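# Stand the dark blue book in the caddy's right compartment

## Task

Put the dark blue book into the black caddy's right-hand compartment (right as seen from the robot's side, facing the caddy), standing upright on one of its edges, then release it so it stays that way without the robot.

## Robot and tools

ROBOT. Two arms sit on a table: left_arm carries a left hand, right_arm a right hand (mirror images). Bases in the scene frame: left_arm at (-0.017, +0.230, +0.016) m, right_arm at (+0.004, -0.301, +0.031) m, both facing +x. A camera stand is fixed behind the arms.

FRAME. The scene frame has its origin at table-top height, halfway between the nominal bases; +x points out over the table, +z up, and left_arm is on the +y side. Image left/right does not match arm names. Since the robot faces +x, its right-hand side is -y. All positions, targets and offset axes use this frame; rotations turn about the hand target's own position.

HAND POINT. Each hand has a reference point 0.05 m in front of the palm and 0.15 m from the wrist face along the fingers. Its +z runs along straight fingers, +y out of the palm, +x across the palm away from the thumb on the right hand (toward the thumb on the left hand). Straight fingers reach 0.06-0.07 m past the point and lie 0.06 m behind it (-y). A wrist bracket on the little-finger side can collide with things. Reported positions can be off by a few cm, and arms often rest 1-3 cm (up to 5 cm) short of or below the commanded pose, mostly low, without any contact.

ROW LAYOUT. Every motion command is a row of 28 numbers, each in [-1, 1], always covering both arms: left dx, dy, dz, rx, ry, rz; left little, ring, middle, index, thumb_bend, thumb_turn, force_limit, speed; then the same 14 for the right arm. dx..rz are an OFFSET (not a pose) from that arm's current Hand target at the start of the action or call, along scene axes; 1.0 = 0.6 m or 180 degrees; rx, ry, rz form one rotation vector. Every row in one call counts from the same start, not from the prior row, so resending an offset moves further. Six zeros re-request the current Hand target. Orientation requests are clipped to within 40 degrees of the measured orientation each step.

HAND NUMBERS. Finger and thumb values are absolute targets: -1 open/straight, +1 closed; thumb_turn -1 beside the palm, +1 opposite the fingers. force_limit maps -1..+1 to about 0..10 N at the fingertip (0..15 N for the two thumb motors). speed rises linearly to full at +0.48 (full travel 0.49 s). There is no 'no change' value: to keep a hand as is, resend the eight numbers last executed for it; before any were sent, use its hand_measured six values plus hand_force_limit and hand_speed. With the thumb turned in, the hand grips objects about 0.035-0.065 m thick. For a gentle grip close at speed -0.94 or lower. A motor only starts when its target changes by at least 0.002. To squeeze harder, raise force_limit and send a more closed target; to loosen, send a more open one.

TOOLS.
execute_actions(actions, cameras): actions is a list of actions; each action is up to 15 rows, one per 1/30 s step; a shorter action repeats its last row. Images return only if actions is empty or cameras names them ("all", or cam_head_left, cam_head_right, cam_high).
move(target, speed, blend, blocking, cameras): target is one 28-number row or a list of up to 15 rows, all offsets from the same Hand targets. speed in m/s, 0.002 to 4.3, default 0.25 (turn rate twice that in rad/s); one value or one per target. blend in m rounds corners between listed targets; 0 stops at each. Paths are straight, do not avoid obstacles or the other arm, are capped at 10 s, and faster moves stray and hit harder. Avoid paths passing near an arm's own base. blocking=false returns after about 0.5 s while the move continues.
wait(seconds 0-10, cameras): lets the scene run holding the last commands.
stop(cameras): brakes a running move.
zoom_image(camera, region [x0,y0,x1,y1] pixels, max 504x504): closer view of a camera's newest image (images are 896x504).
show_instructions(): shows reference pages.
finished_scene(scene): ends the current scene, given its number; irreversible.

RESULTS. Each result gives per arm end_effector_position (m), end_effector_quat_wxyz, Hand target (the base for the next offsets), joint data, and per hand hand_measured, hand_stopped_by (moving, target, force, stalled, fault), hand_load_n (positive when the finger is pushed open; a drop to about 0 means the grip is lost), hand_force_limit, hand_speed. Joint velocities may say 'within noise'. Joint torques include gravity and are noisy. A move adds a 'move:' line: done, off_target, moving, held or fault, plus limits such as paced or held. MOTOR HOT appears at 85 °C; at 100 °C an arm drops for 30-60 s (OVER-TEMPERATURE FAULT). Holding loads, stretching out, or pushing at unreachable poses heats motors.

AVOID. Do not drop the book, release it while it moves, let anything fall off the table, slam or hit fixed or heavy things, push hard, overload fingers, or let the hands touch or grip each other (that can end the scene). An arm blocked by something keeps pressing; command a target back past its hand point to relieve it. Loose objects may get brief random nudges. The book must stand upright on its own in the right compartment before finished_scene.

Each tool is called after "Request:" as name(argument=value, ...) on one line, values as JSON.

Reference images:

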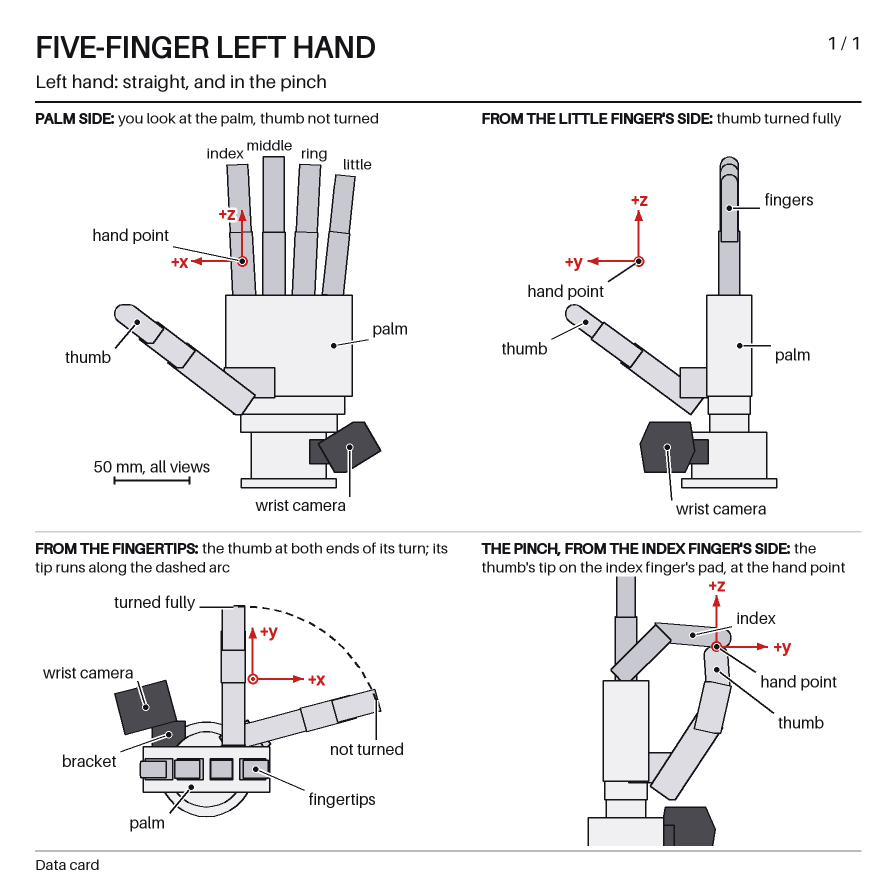

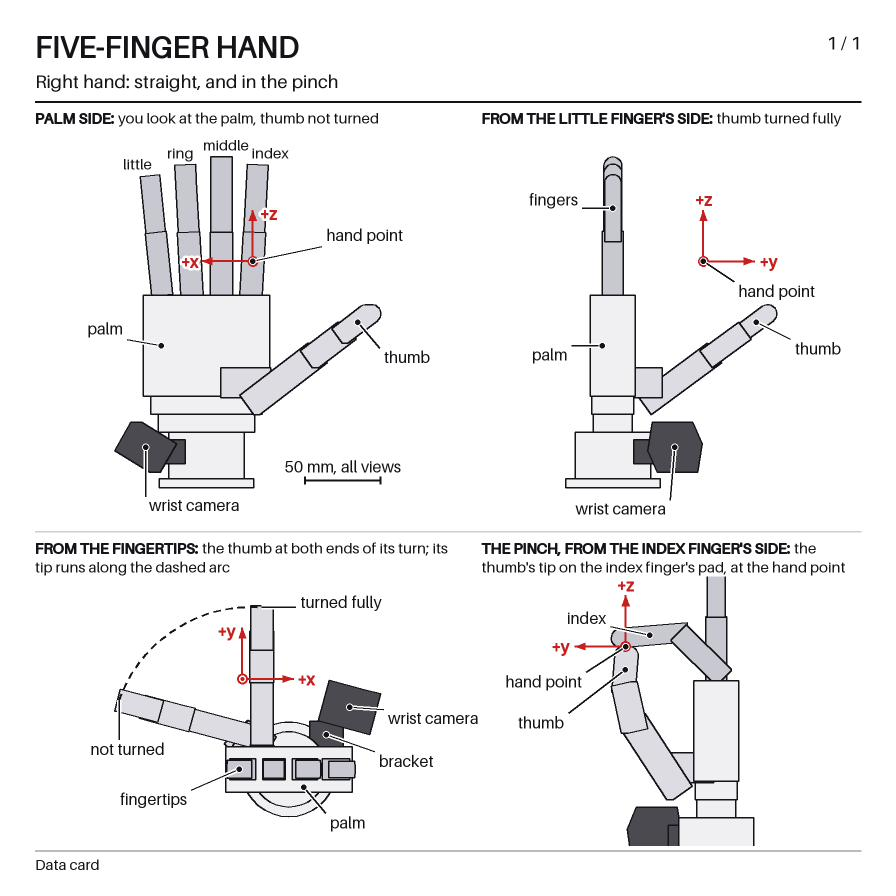

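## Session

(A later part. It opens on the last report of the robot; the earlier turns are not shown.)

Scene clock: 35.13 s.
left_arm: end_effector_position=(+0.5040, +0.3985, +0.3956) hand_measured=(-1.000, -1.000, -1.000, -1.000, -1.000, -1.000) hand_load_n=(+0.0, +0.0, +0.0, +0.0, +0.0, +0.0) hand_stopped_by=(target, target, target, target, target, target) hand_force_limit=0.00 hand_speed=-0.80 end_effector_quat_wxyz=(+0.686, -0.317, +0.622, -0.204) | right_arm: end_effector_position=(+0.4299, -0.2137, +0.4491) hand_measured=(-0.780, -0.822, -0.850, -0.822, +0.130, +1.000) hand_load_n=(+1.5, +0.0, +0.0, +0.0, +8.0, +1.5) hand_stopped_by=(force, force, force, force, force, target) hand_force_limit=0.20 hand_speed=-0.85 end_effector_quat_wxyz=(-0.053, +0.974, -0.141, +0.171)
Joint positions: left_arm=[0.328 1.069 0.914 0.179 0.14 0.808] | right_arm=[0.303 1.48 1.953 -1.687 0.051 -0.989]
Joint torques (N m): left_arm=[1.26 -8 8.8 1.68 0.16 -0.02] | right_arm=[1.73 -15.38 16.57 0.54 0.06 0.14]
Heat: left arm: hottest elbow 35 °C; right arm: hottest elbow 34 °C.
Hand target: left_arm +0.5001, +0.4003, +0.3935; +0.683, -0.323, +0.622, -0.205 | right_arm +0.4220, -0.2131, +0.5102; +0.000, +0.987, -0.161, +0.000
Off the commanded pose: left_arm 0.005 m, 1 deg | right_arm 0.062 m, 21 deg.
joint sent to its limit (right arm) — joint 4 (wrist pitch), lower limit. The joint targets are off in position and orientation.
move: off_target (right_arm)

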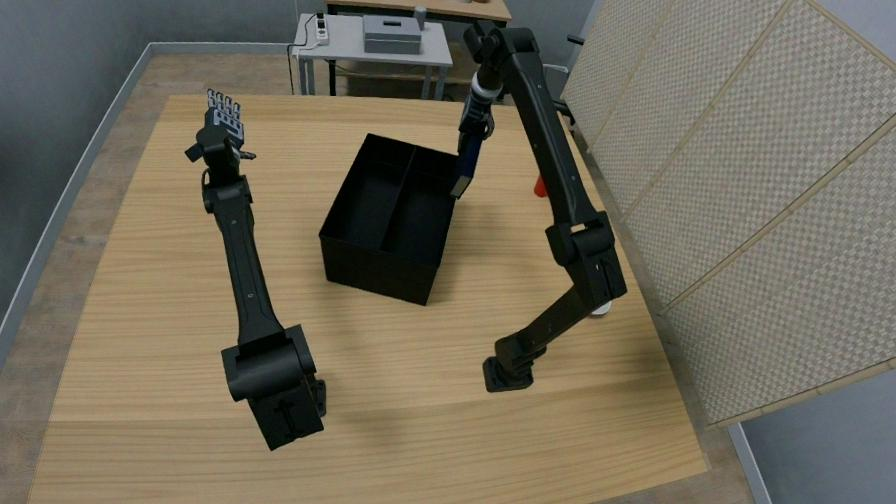

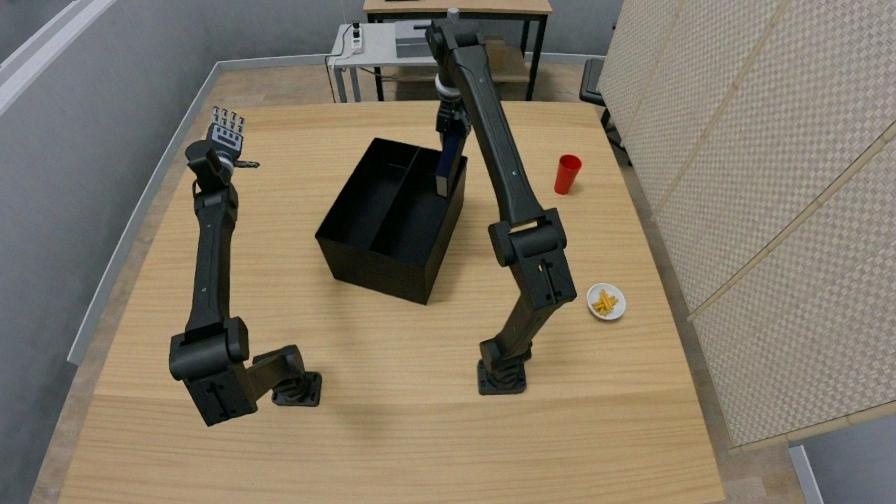

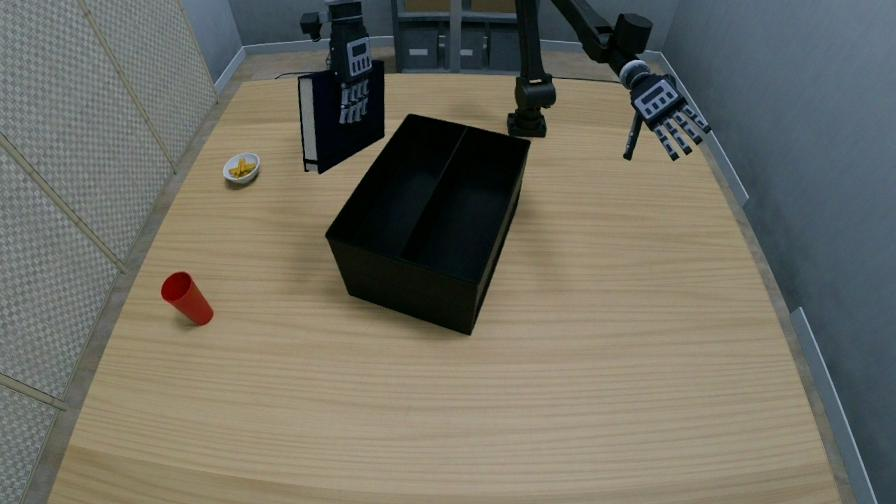

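Request:
move(target=[0,0,0,0,0,0,-1,-1,-1,-1,-1,-1,0,-0.8,-0.03,0.1167,0,0,0,0,-0.5,-0.5,-0.5,-0.5,0.8,1,0.2,-0.85], speed=0.12, cameras=["all"])

Request:
zoom_image(camera="cam_high", region=[280, 30, 540, 340])

Request:
zoom_image(camera="cam_head_left", region=[320, 60, 540, 310])

Request:
zoom_image(camera="cam_head_right", region=[300, 60, 520, 310])

Scene clock: 38.17 s.
left_arm: end_effector_position=(+0.5040, +0.3985, +0.3956) hand_measured=(-1.000, -1.000, -1.000, -1.000, -1.000, -1.000) hand_load_n=(+0.0, +0.0, +0.0, +0.0, +0.0, -0.5) hand_stopped_by=(target, target, target, target, target, target) hand_force_limit=0.00 hand_speed=-0.80 end_effector_quat_wxyz=(+0.686, -0.317, +0.622, -0.204) | right_arm: end_effector_position=(+0.4074, -0.1450, +0.4585) hand_measured=(-0.780, -0.822, -0.850, -0.822, +0.130, +1.000) hand_load_n=(+1.0, +0.0, +0.0, +0.0, +8.0, +1.5) hand_stopped_by=(force, force, force, force, force, target) hand_force_limit=0.20 hand_speed=-0.85 end_effector_quat_wxyz=(-0.090, +0.971, -0.143, +0.171)
Joint positions: left_arm=[0.328 1.069 0.914 0.179 0.14 0.808] | right_arm=[0.445 1.479 1.983 -1.687 0.041 -0.841]
Joint torques (N m): left_arm=[1.08 -7.82 8.79 1.68 0.15 -0.02] | right_arm=[1.73 -13.33 16.5 0.58 0.03 0.14]
Heat: left arm: hottest elbow 35 °C; right arm: hottest elbow 35 °C.
Hand target: left_arm +0.5001, +0.4003, +0.3935; +0.683, -0.323, +0.622, -0.205 | right_arm +0.4040, -0.1431, +0.5103; +0.000, +0.987, -0.161, +0.000
Off the commanded pose: left_arm 0.005 m, 1 deg | right_arm 0.052 m, 22 deg.
joint sent to its limit (right arm) — joint 4 (wrist pitch), lower limit. The joint targets are off in position and orientation.
move: off_target (right_arm)

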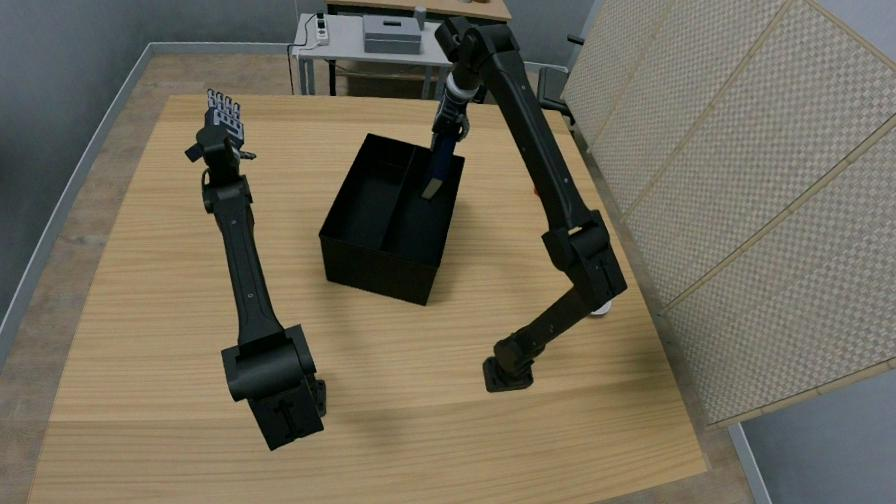

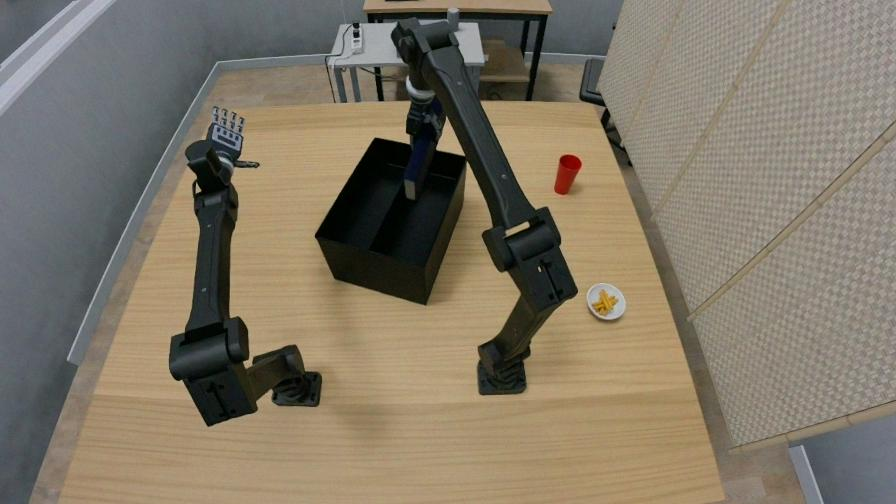

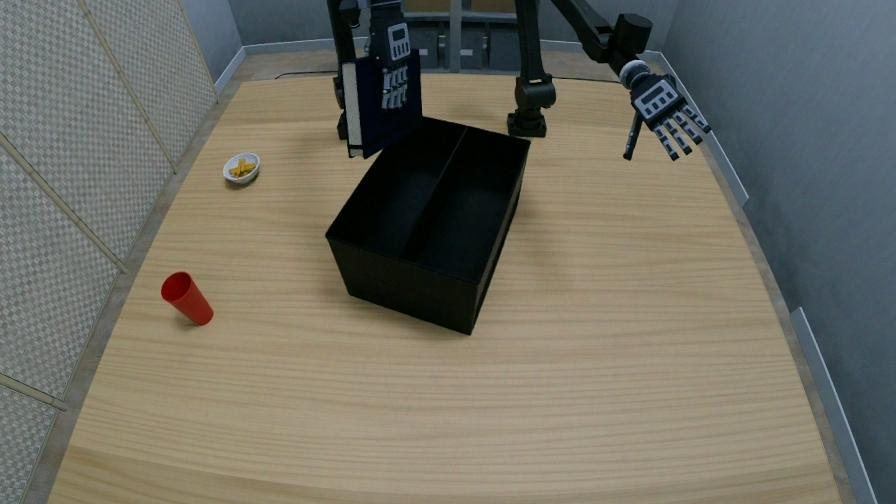

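Scaled by 1.626 from the camera's 896x504 image, which has a finer 1280x720 frame.

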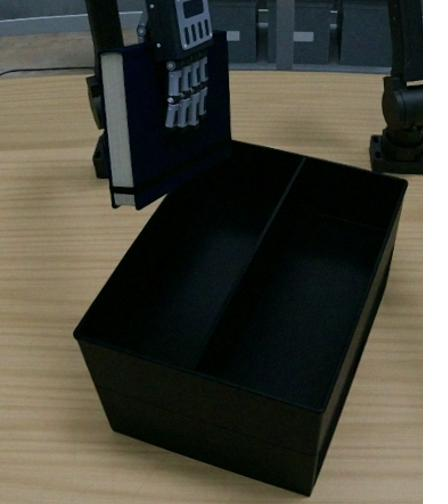

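Scaled by 2.016 from the camera's 896x504 image, which has a finer 1280x720 frame.

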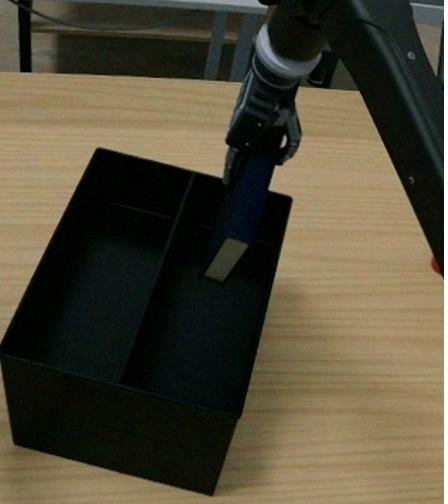

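Scaled by 2.016 from the camera's 896x504 image, which has a finer 1280x720 frame.

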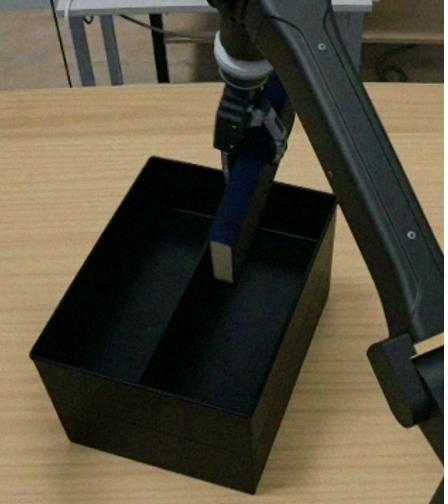

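Request:
move(target=[0,0,0,0,0,0,-1,-1,-1,-1,-1,-1,0,-0.8,0.01,0.005,-0.2,0,0,0,-0.5,-0.5,-0.5,-0.5,0.8,1,0.2,-0.85], speed=0.12, cameras=["all"])

Request:
zoom_image(camera="cam_high", region=[300, 60, 540, 340])

Request:
zoom_image(camera="cam_head_left", region=[320, 60, 540, 310])

Request:
zoom_image(camera="cam_head_right", region=[300, 60, 520, 310])

Scene clock: 62.97 s.
left_arm: end_effector_position=(+0.5040, +0.3985, +0.3956) hand_measured=(-1.000, -1.000, -1.000, -1.000, -1.000, -1.000) hand_load_n=(+0.0, +0.0, +0.0, +0.0, +0.0, +0.0) hand_stopped_by=(target, target, target, target, target, target) hand_force_limit=0.00 hand_speed=-0.80 end_effector_quat_wxyz=(+0.686, -0.317, +0.622, -0.204) | right_arm: end_effector_position=(+0.4090, -0.1378, +0.3699) hand_measured=(-0.780, -0.822, -0.850, -0.822, +0.130, +1.000) hand_load_n=(+1.5, +0.0, +0.0, +0.0, +8.5, +1.5) hand_stopped_by=(force, force, force, force, force, target) hand_force_limit=0.20 hand_speed=-0.85 end_effector_quat_wxyz=(-0.038, +0.986, -0.147, +0.070)
Joint positions: left_arm=[0.328 1.069 0.914 0.179 0.14 0.808] | right_arm=[0.445 1.569 1.844 -1.687 0.015 -0.83]
Joint torques (N m): left_arm=[1.2 -7.88 8.8 1.69 0.15 -0.01] | right_arm=[0.85 -13.86 11.79 0.16 -0.02 0.18]
Heat: left arm: hottest elbow 36 °C; right arm: hottest elbow 37 °C.
Hand target: left_arm +0.5001, +0.4003, +0.3935; +0.683, -0.323, +0.622, -0.205 | right_arm +0.4099, -0.1401, +0.3901; +0.000, +0.987, -0.161, +0.000
Off the commanded pose: left_arm 0.005 m, 1 deg | right_arm 0.020 m, 9 deg.
joint sent to its limit (right arm) — joint 4 (wrist pitch), lower limit. The joint targets are off in orientation, not in position.
move: off_target (right_arm)

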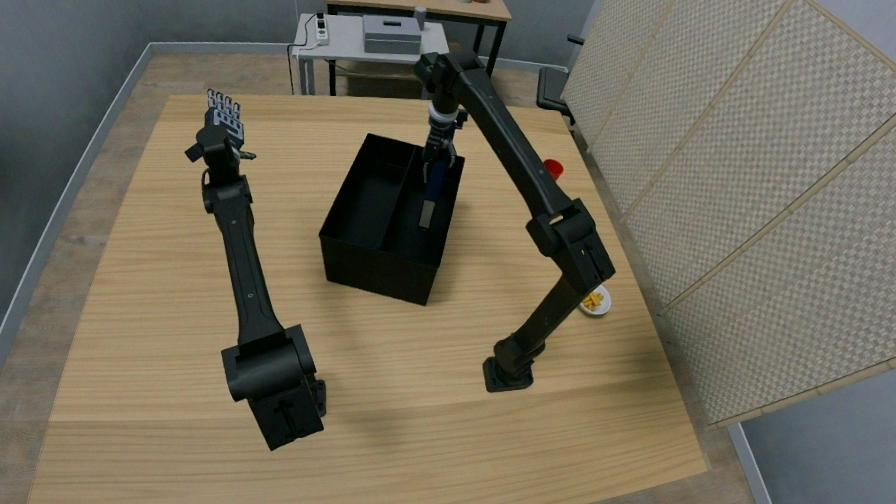

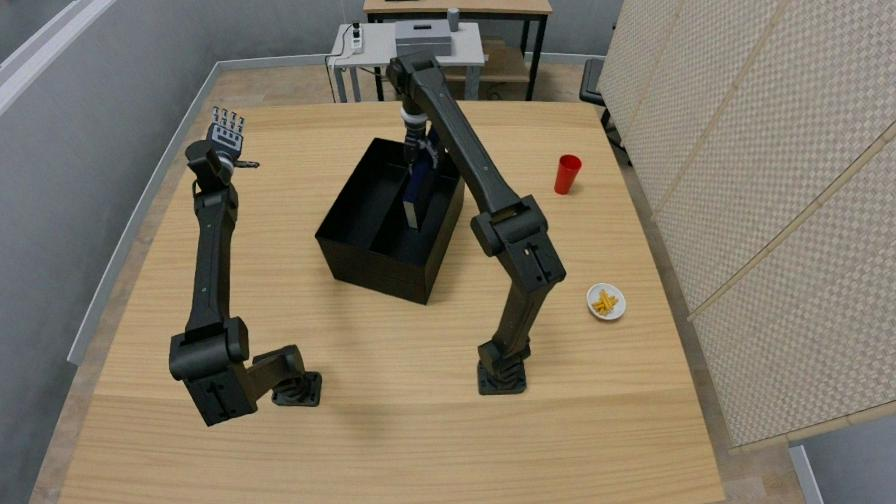

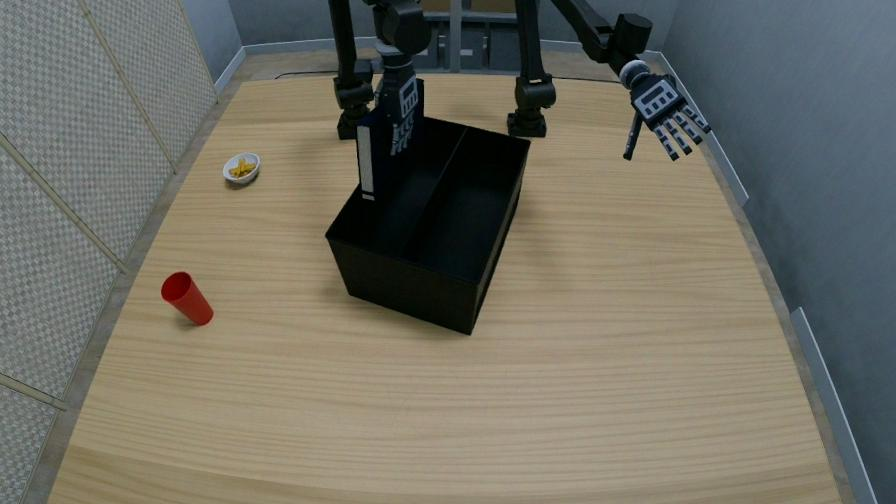

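Scaled by 1.800 from the camera's 896x504 image, which has a finer 1280x720 frame.

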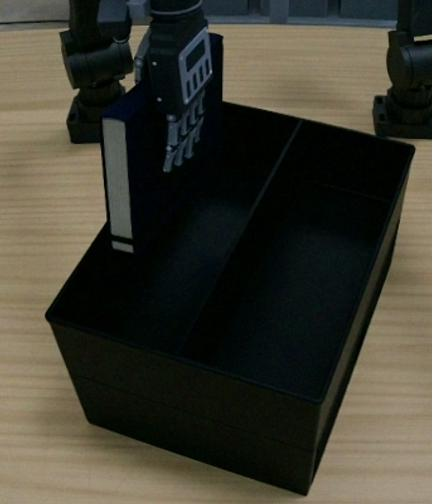

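Scaled by 2.016 from the camera's 896x504 image, which has a finer 1280x720 frame.

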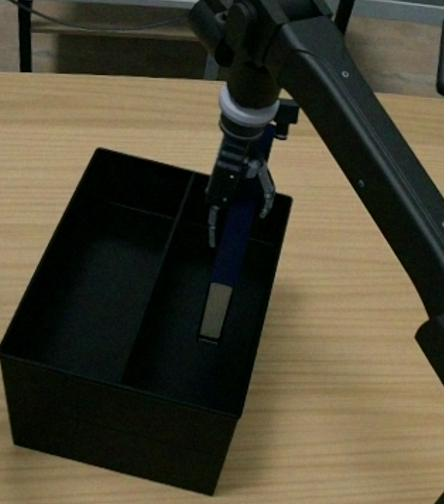

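Scaled by 2.016 from the camera's 896x504 image, which has a finer 1280x720 frame.

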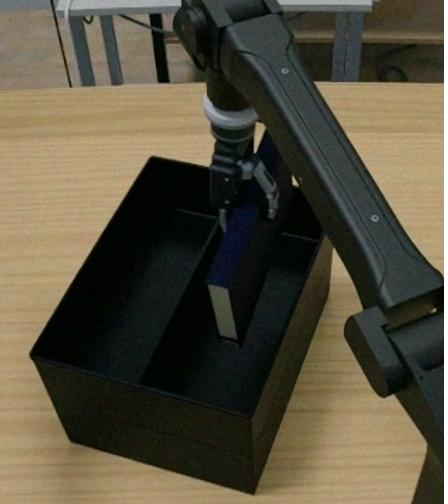

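Request:
move(target=[[0,0,0,0,0,0,-1,-1,-1,-1,-1,-1,0,-0.8,0.005,0.035,0,0,0,0,-0.5,-0.5,-0.5,-0.5,0.8,1,0.2,-0.85],[0,0,0,0,0,0,-1,-1,-1,-1,-1,-1,0,-0.8,0.01,0.035,-0.1167,0,0,0,-0.5,-0.5,-0.5,-0.5,0.8,1,0.2,-0.85]], speed=0.12, blend=[0.01,0], cameras=["all"])

Request:
zoom_image(camera="cam_high", region=[300, 60, 540, 340])

Request:
zoom_image(camera="cam_head_left", region=[320, 60, 540, 310])

Request:
zoom_image(camera="cam_head_right", region=[300, 60, 520, 310])

Scene clock: 65.77 s.
left_arm: end_effector_position=(+0.5040, +0.3985, +0.3956) hand_measured=(-1.000, -1.000, -1.000, -1.000, -1.000, -1.000) hand_load_n=(+0.0, +0.0, +0.0, +0.0, +0.0, +0.0) hand_stopped_by=(target, target, target, target, target, target) hand_force_limit=0.00 hand_speed=-0.80 end_effector_quat_wxyz=(+0.686, -0.317, +0.622, -0.204) | right_arm: end_effector_position=(+0.4146, -0.1209, +0.2960) hand_measured=(-0.780, -0.822, -0.850, -0.822, +0.130, +1.000) hand_load_n=(+1.5, +0.0, +0.0, +0.0, +8.0, +1.5) hand_stopped_by=(force, force, force, force, force, target) hand_force_limit=0.20 hand_speed=-0.85 end_effector_quat_wxyz=(+0.009, +0.988, -0.154, -0.010)
Joint positions: left_arm=[0.328 1.069 0.914 0.179 0.14 0.808] | right_arm=[0.464 1.703 1.792 -1.686 0.003 -0.796]
Joint torques (N m): left_arm=[1.14 -7.82 8.79 1.65 0.17 -0.02] | right_arm=[1.44 -17.2 11.77 -0.2 -0.05 0.18]
Heat: left arm: hottest elbow 36 °C; right arm: hottest elbow 37 °C.
Hand target: left_arm +0.5001, +0.4003, +0.3935; +0.683, -0.323, +0.622, -0.205 | right_arm +0.4161, -0.1192, +0.3202; +0.000, +0.987, -0.161, +0.000
Off the commanded pose: left_arm 0.005 m, 1 deg | right_arm 0.024 m, 2 deg.
joint sent to its limit (right arm) — joint 4 (wrist pitch), lower limit. The joint targets still meet the commanded pose.
move: off_target (right_arm)

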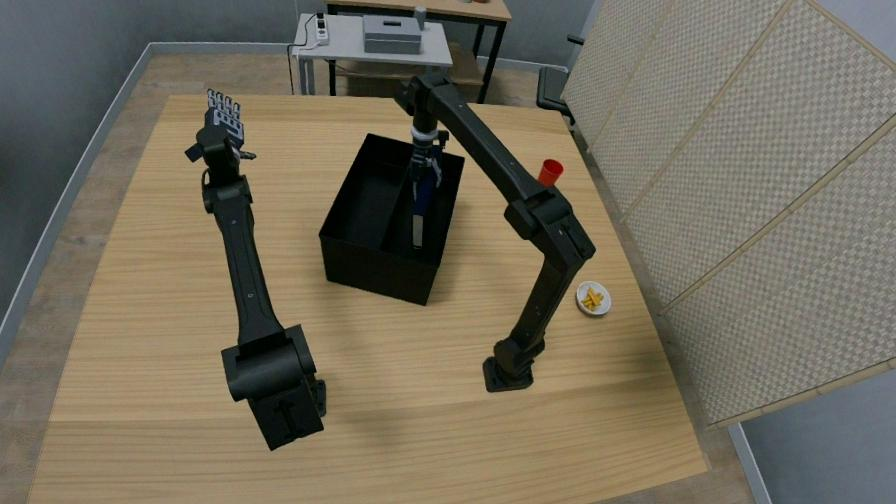

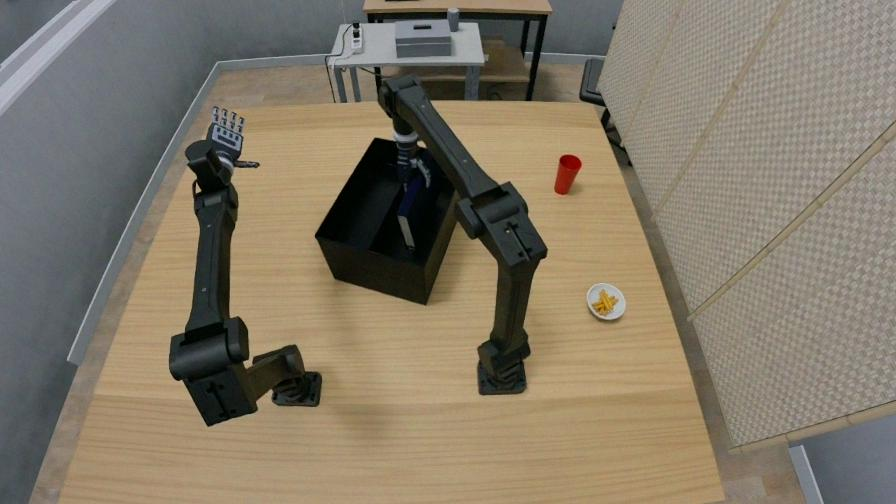

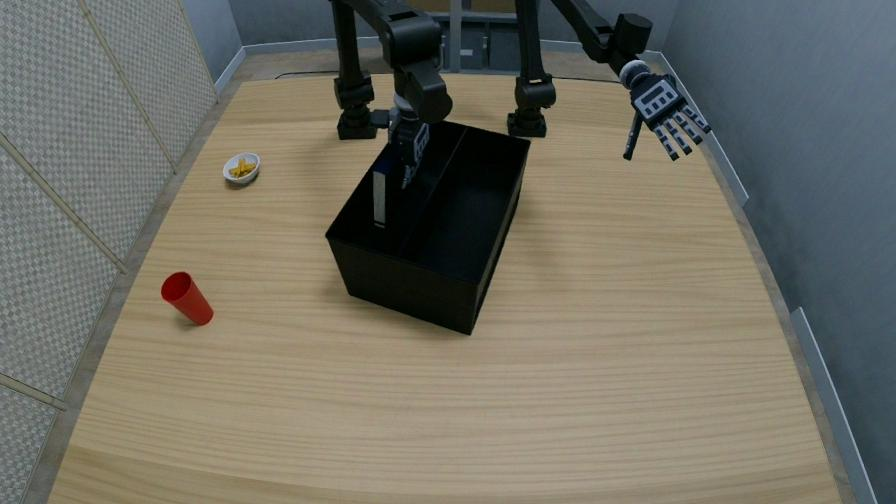

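Scaled by 1.800 from the camera's 896x504 image, which has a finer 1280x720 frame.

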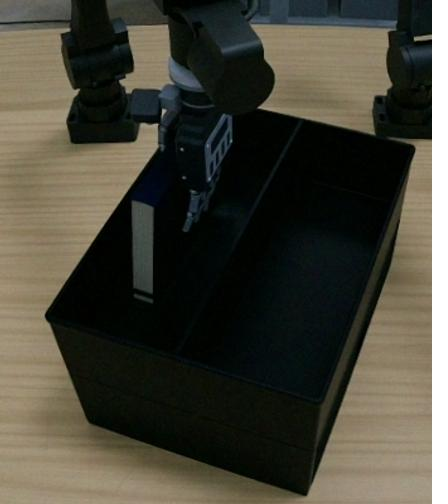

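Scaled by 2.016 from the camera's 896x504 image, which has a finer 1280x720 frame.

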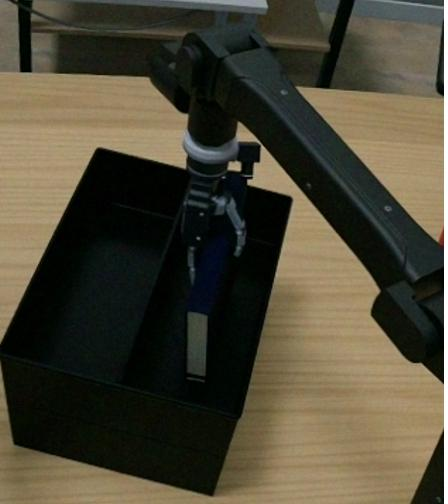

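Scaled by 2.016 from the camera's 896x504 image, which has a finer 1280x720 frame.

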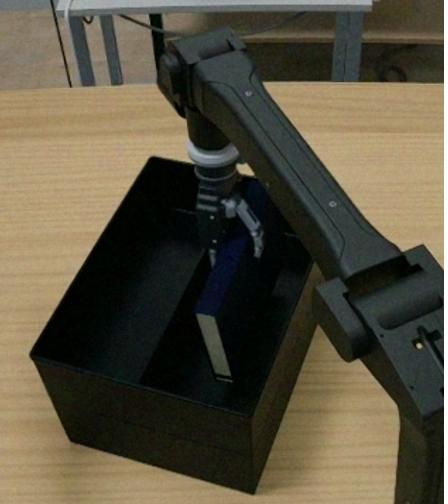

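Request:
move(target=[0,0,0,0,0,0,-1,-1,-1,-1,-1,-1,0,-0.8,0.003,0.015,-0.1,0,0,0.012,-0.5,-0.5,-0.5,-0.5,0.8,1,0.2,-0.85], speed=0.08, cameras=["all"])

Request:
zoom_image(camera="cam_high", region=[320, 100, 480, 280])

Request:
zoom_image(camera="cam_head_left", region=[340, 120, 500, 300])

Request:
zoom_image(camera="cam_head_right", region=[330, 120, 490, 300])

Scene clock: 67.63 s.
left_arm: end_effector_position=(+0.5040, +0.3985, +0.3956) hand_measured=(-1.000, -1.000, -1.000, -1.000, -1.000, -1.000) hand_load_n=(+0.0, +0.0, +0.0, -0.5, +0.0, -0.5) hand_stopped_by=(target, target, target, target, target, target) hand_force_limit=0.00 hand_speed=-0.80 end_effector_quat_wxyz=(+0.686, -0.317, +0.622, -0.204) | right_arm: end_effector_position=(+0.4158, -0.1179, +0.2571) hand_measured=(-0.780, -0.822, -0.850, -0.822, +0.130, +1.000) hand_load_n=(+2.0, +0.0, +0.0, +0.0, +8.5, +0.5) hand_stopped_by=(force, force, force, force, force, target) hand_force_limit=0.20 hand_speed=-0.85 end_effector_quat_wxyz=(+0.008, +0.988, -0.152, -0.009)
Joint positions: left_arm=[0.328 1.069 0.914 0.179 0.14 0.808] | right_arm=[0.468 1.703 1.691 -1.582 0.002 -0.798]
Joint torques (N m): left_arm=[1.26 -8 8.81 1.66 0.16 -0.01] | right_arm=[2.32 -14.92 9.85 0.46 -0.08 -0.01]
Heat: left arm: hottest elbow 37 °C; right arm: hottest elbow 38 °C.
Hand target: left_arm +0.5001, +0.4003, +0.3935; +0.683, -0.323, +0.622, -0.205 | right_arm +0.4178, -0.1102, +0.2601; +0.000, +0.990, -0.142, +0.000
Off the commanded pose: left_arm 0.005 m, 1 deg | right_arm 0.009 m, 2 deg.
move: done

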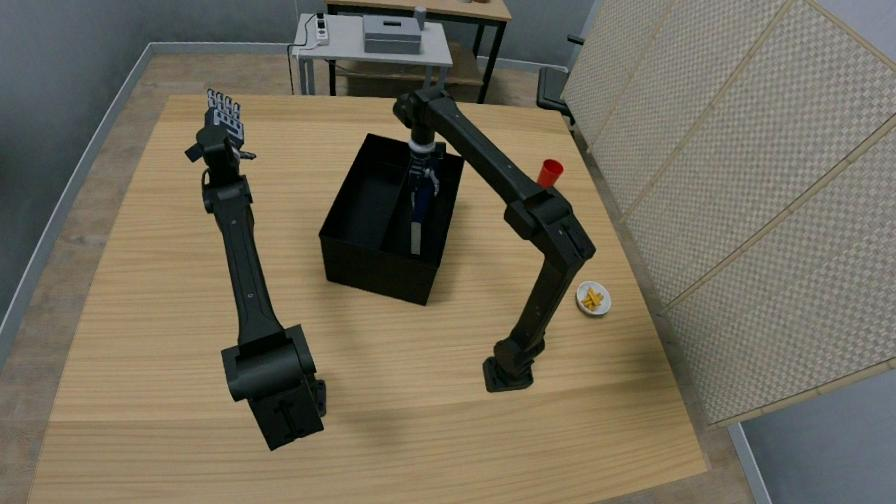

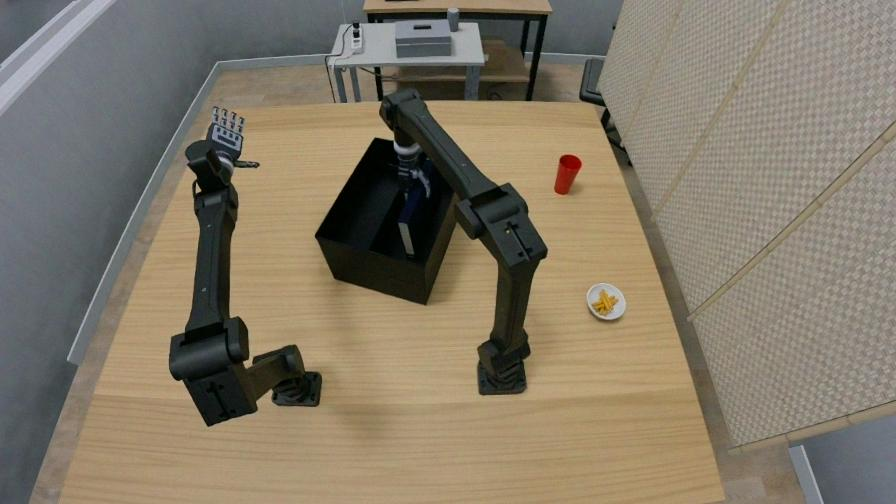

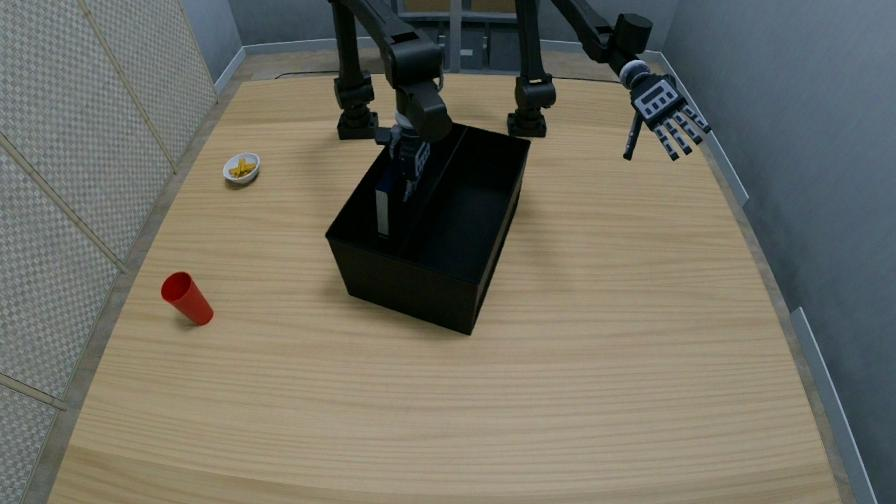

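Scaled by 2.800 from the camera's 896x504 image, which has a finer 1280x720 frame.

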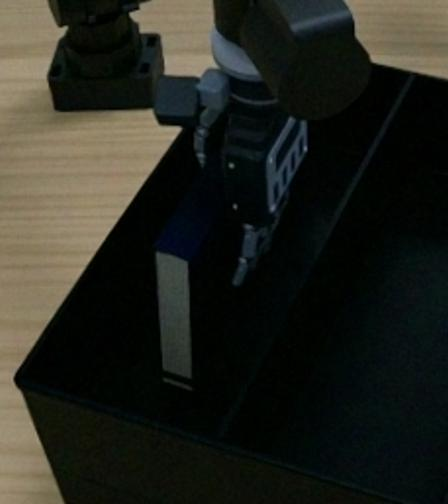

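Scaled by 2.800 from the camera's 896x504 image, which has a finer 1280x720 frame.

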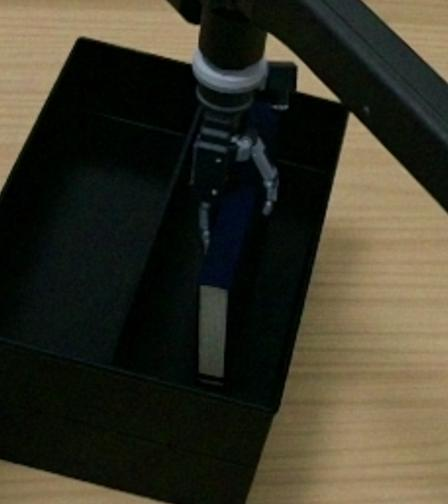

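Scaled by 2.800 from the camera's 896x504 image, which has a finer 1280x720 frame.

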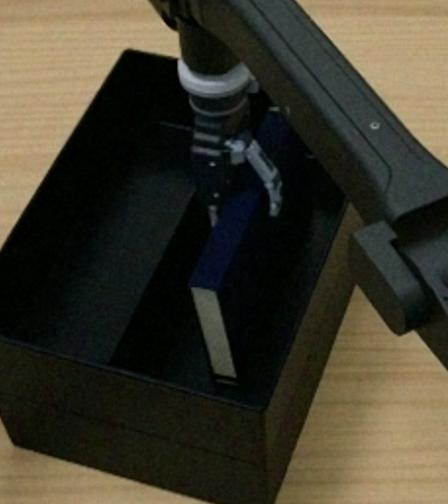

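Request:
move(target=[0,0,0,0,0,0,-1,-1,-1,-1,-1,-1,0,-0.8,0,0,-0.035,0,0,0,-0.5,-0.5,-0.5,-0.5,0.8,1,0.2,-0.85], speed=0.06, cameras=["cam_high"])

Request:
zoom_image(camera="cam_high", region=[320, 100, 480, 280])

Scene clock: 70.00 s.
left_arm: end_effector_position=(+0.5040, +0.3985, +0.3956) hand_measured=(-1.000, -1.000, -1.000, -1.000, -1.000, -1.000) hand_load_n=(+0.0, +0.0, +0.0, +0.0, +0.0, -0.5) hand_stopped_by=(target, target, target, target, target, target) hand_force_limit=0.00 hand_speed=-0.80 end_effector_quat_wxyz=(+0.686, -0.317, +0.622, -0.204) | right_arm: end_effector_position=(+0.4159, -0.1190, +0.2550) hand_measured=(-0.780, -0.822, -0.850, -0.822, +0.130, +1.000) hand_load_n=(+0.5, +0.0, +0.0, +0.0, +9.0, +1.5) hand_stopped_by=(force, force, force, force, force, target) hand_force_limit=0.20 hand_speed=-0.85 end_effector_quat_wxyz=(+0.002, +0.988, -0.152, +0.004)
Joint positions: left_arm=[0.328 1.069 0.914 0.179 0.14 0.808] | right_arm=[0.469 1.683 1.663 -1.548 0.008 -0.798]
Joint torques (N m): left_arm=[1.14 -7.82 8.81 1.66 0.16 0] | right_arm=[2.37 -12.92 7.82 1.46 -0.29 -0.02]
Heat: left arm: hottest elbow 37 °C; right arm: hottest elbow 37 °C.
Hand target: left_arm +0.5001, +0.4003, +0.3935; +0.683, -0.323, +0.622, -0.205 | right_arm +0.4178, -0.1102, +0.2392; +0.000, +0.990, -0.142, +0.000
Off the commanded pose: left_arm 0.005 m, 1 deg | right_arm 0.018 m, 1 deg.
move: off_target (right_arm)
Images, in order (width x height): cam_high 896x504.

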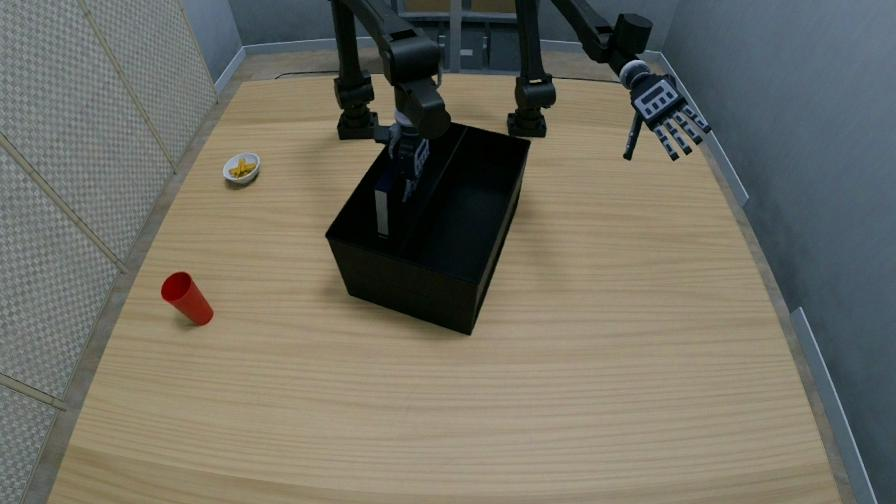

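Scaled by 2.800 from the camera's 896x504 image, which has a finer 1280x720 frame.

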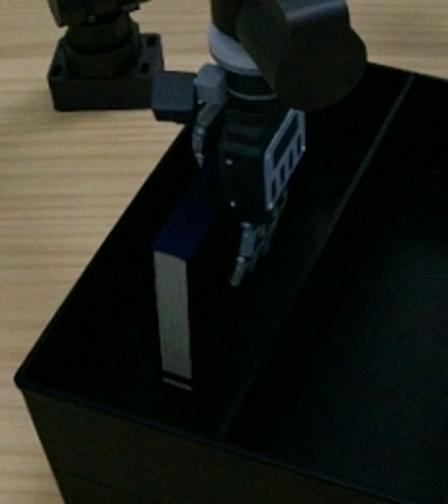

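Request:
move(target=[[0,0,0,0,0,0,-1,-1,-1,-1,-1,-1,0,-0.8,0,-0.01,0.017,0,0,0,-0.5,-0.5,-0.5,-0.5,0.8,1,0.2,-0.85],[0,0,0,0,0,0,-1,-1,-1,-1,-1,-1,0,-0.8,0,-0.01,0.017,0,0,0,-0.5,-0.5,-0.5,-0.5,0.0,1,0.2,-0.9]], speed=0.06, cameras=["all"])

Request:
zoom_image(camera="cam_high", region=[320, 100, 480, 280])

Request:
zoom_image(camera="cam_head_left", region=[340, 120, 500, 300])

Scene clock: 72.47 s.
left_arm: end_effector_position=(+0.5040, +0.3985, +0.3956) hand_measured=(-1.000, -1.000, -1.000, -1.000, -1.000, -1.000) hand_load_n=(+0.0, +0.0, +0.0, +0.0, +0.0, +0.0) hand_stopped_by=(target, target, target, target, target, target) hand_force_limit=0.00 hand_speed=-0.80 end_effector_quat_wxyz=(+0.686, -0.317, +0.622, -0.204) | right_arm: end_effector_position=(+0.4143, -0.1194, +0.2531) hand_measured=(-0.780, -0.822, -0.850, -0.822, +0.000, +1.000) hand_load_n=(+0.0, +0.0, +0.0, +0.0, +0.0, +0.0) hand_stopped_by=(force, force, force, force, target, target) hand_force_limit=0.20 hand_speed=-0.90 end_effector_quat_wxyz=(+0.003, +0.989, -0.149, +0.000)
Joint positions: left_arm=[0.328 1.069 0.914 0.179 0.14 0.808] | right_arm=[0.469 1.682 1.657 -1.548 0.005 -0.802]
Joint torques (N m): left_arm=[1.08 -7.88 8.79 1.66 0.15 -0.01] | right_arm=[1.67 -13.39 9.62 0.36 -0.16 -0.09]
Heat: left arm: hottest elbow 37 °C; right arm: hottest elbow 37 °C.
Hand target: left_arm +0.5001, +0.4003, +0.3935; +0.683, -0.323, +0.622, -0.205 | right_arm +0.4179, -0.1161, +0.2493; +0.000, +0.990, -0.142, +0.000
Off the commanded pose: left_arm 0.005 m, 1 deg | right_arm 0.006 m, 1 deg.
move: done

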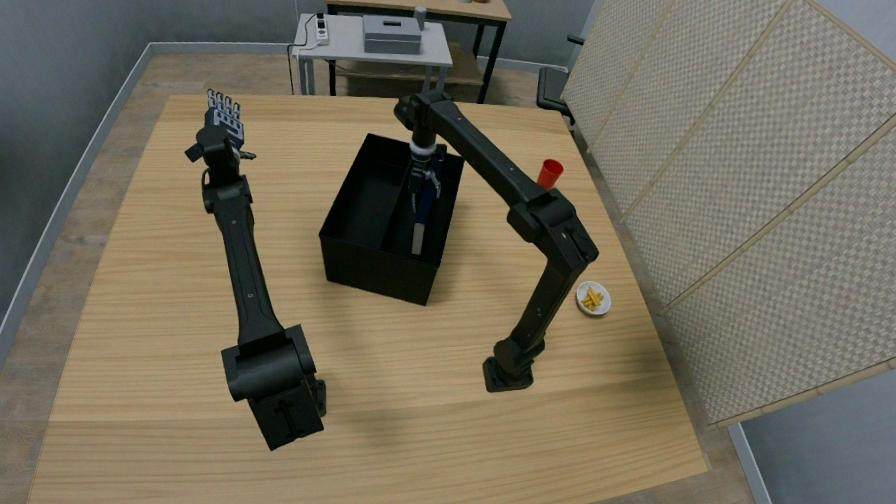

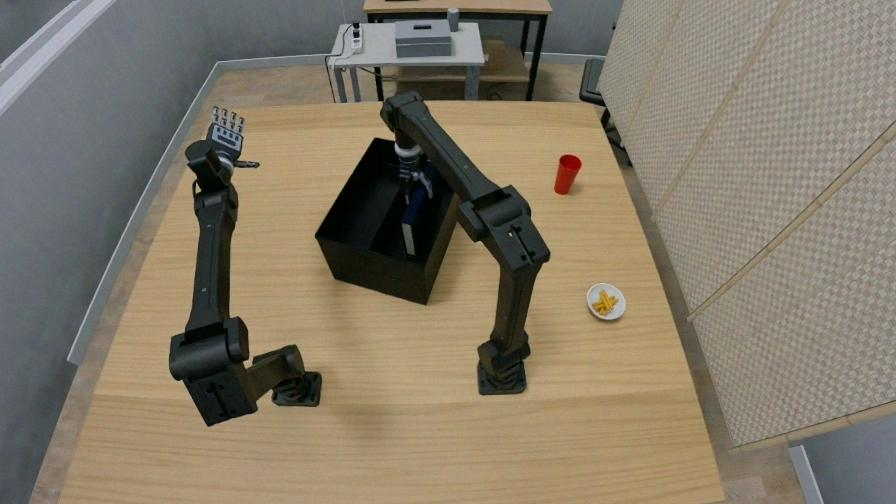

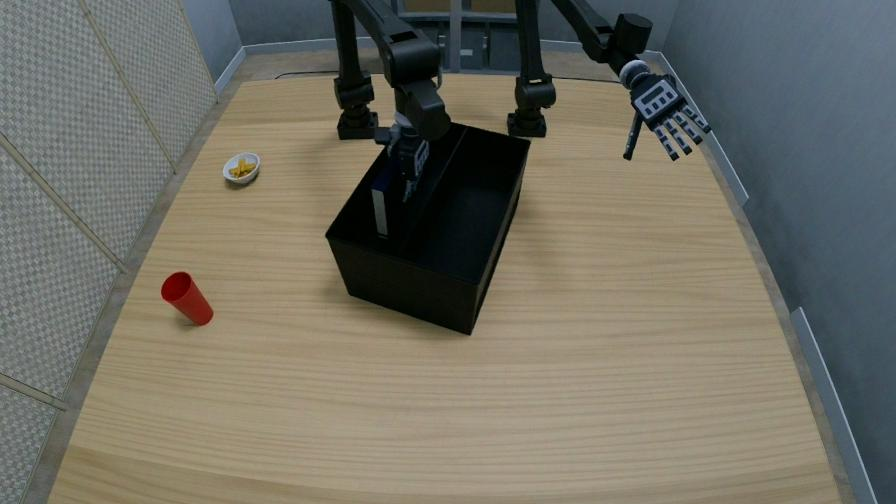

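Scaled by 2.800 from the camera's 896x504 image, which has a finer 1280x720 frame.

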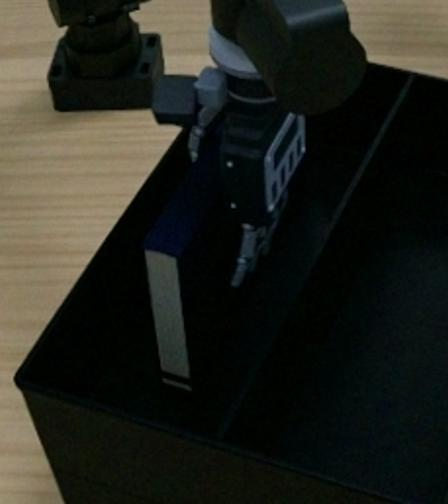

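Scaled by 2.800 from the camera's 896x504 image, which has a finer 1280x720 frame.

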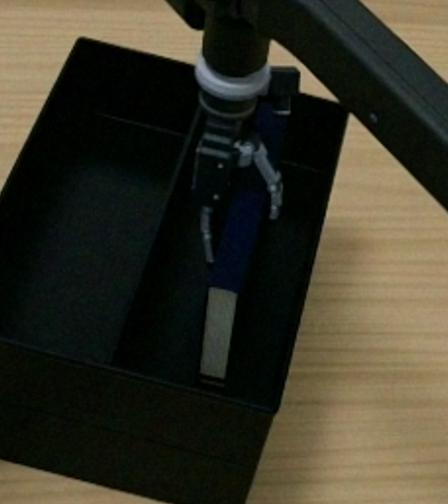

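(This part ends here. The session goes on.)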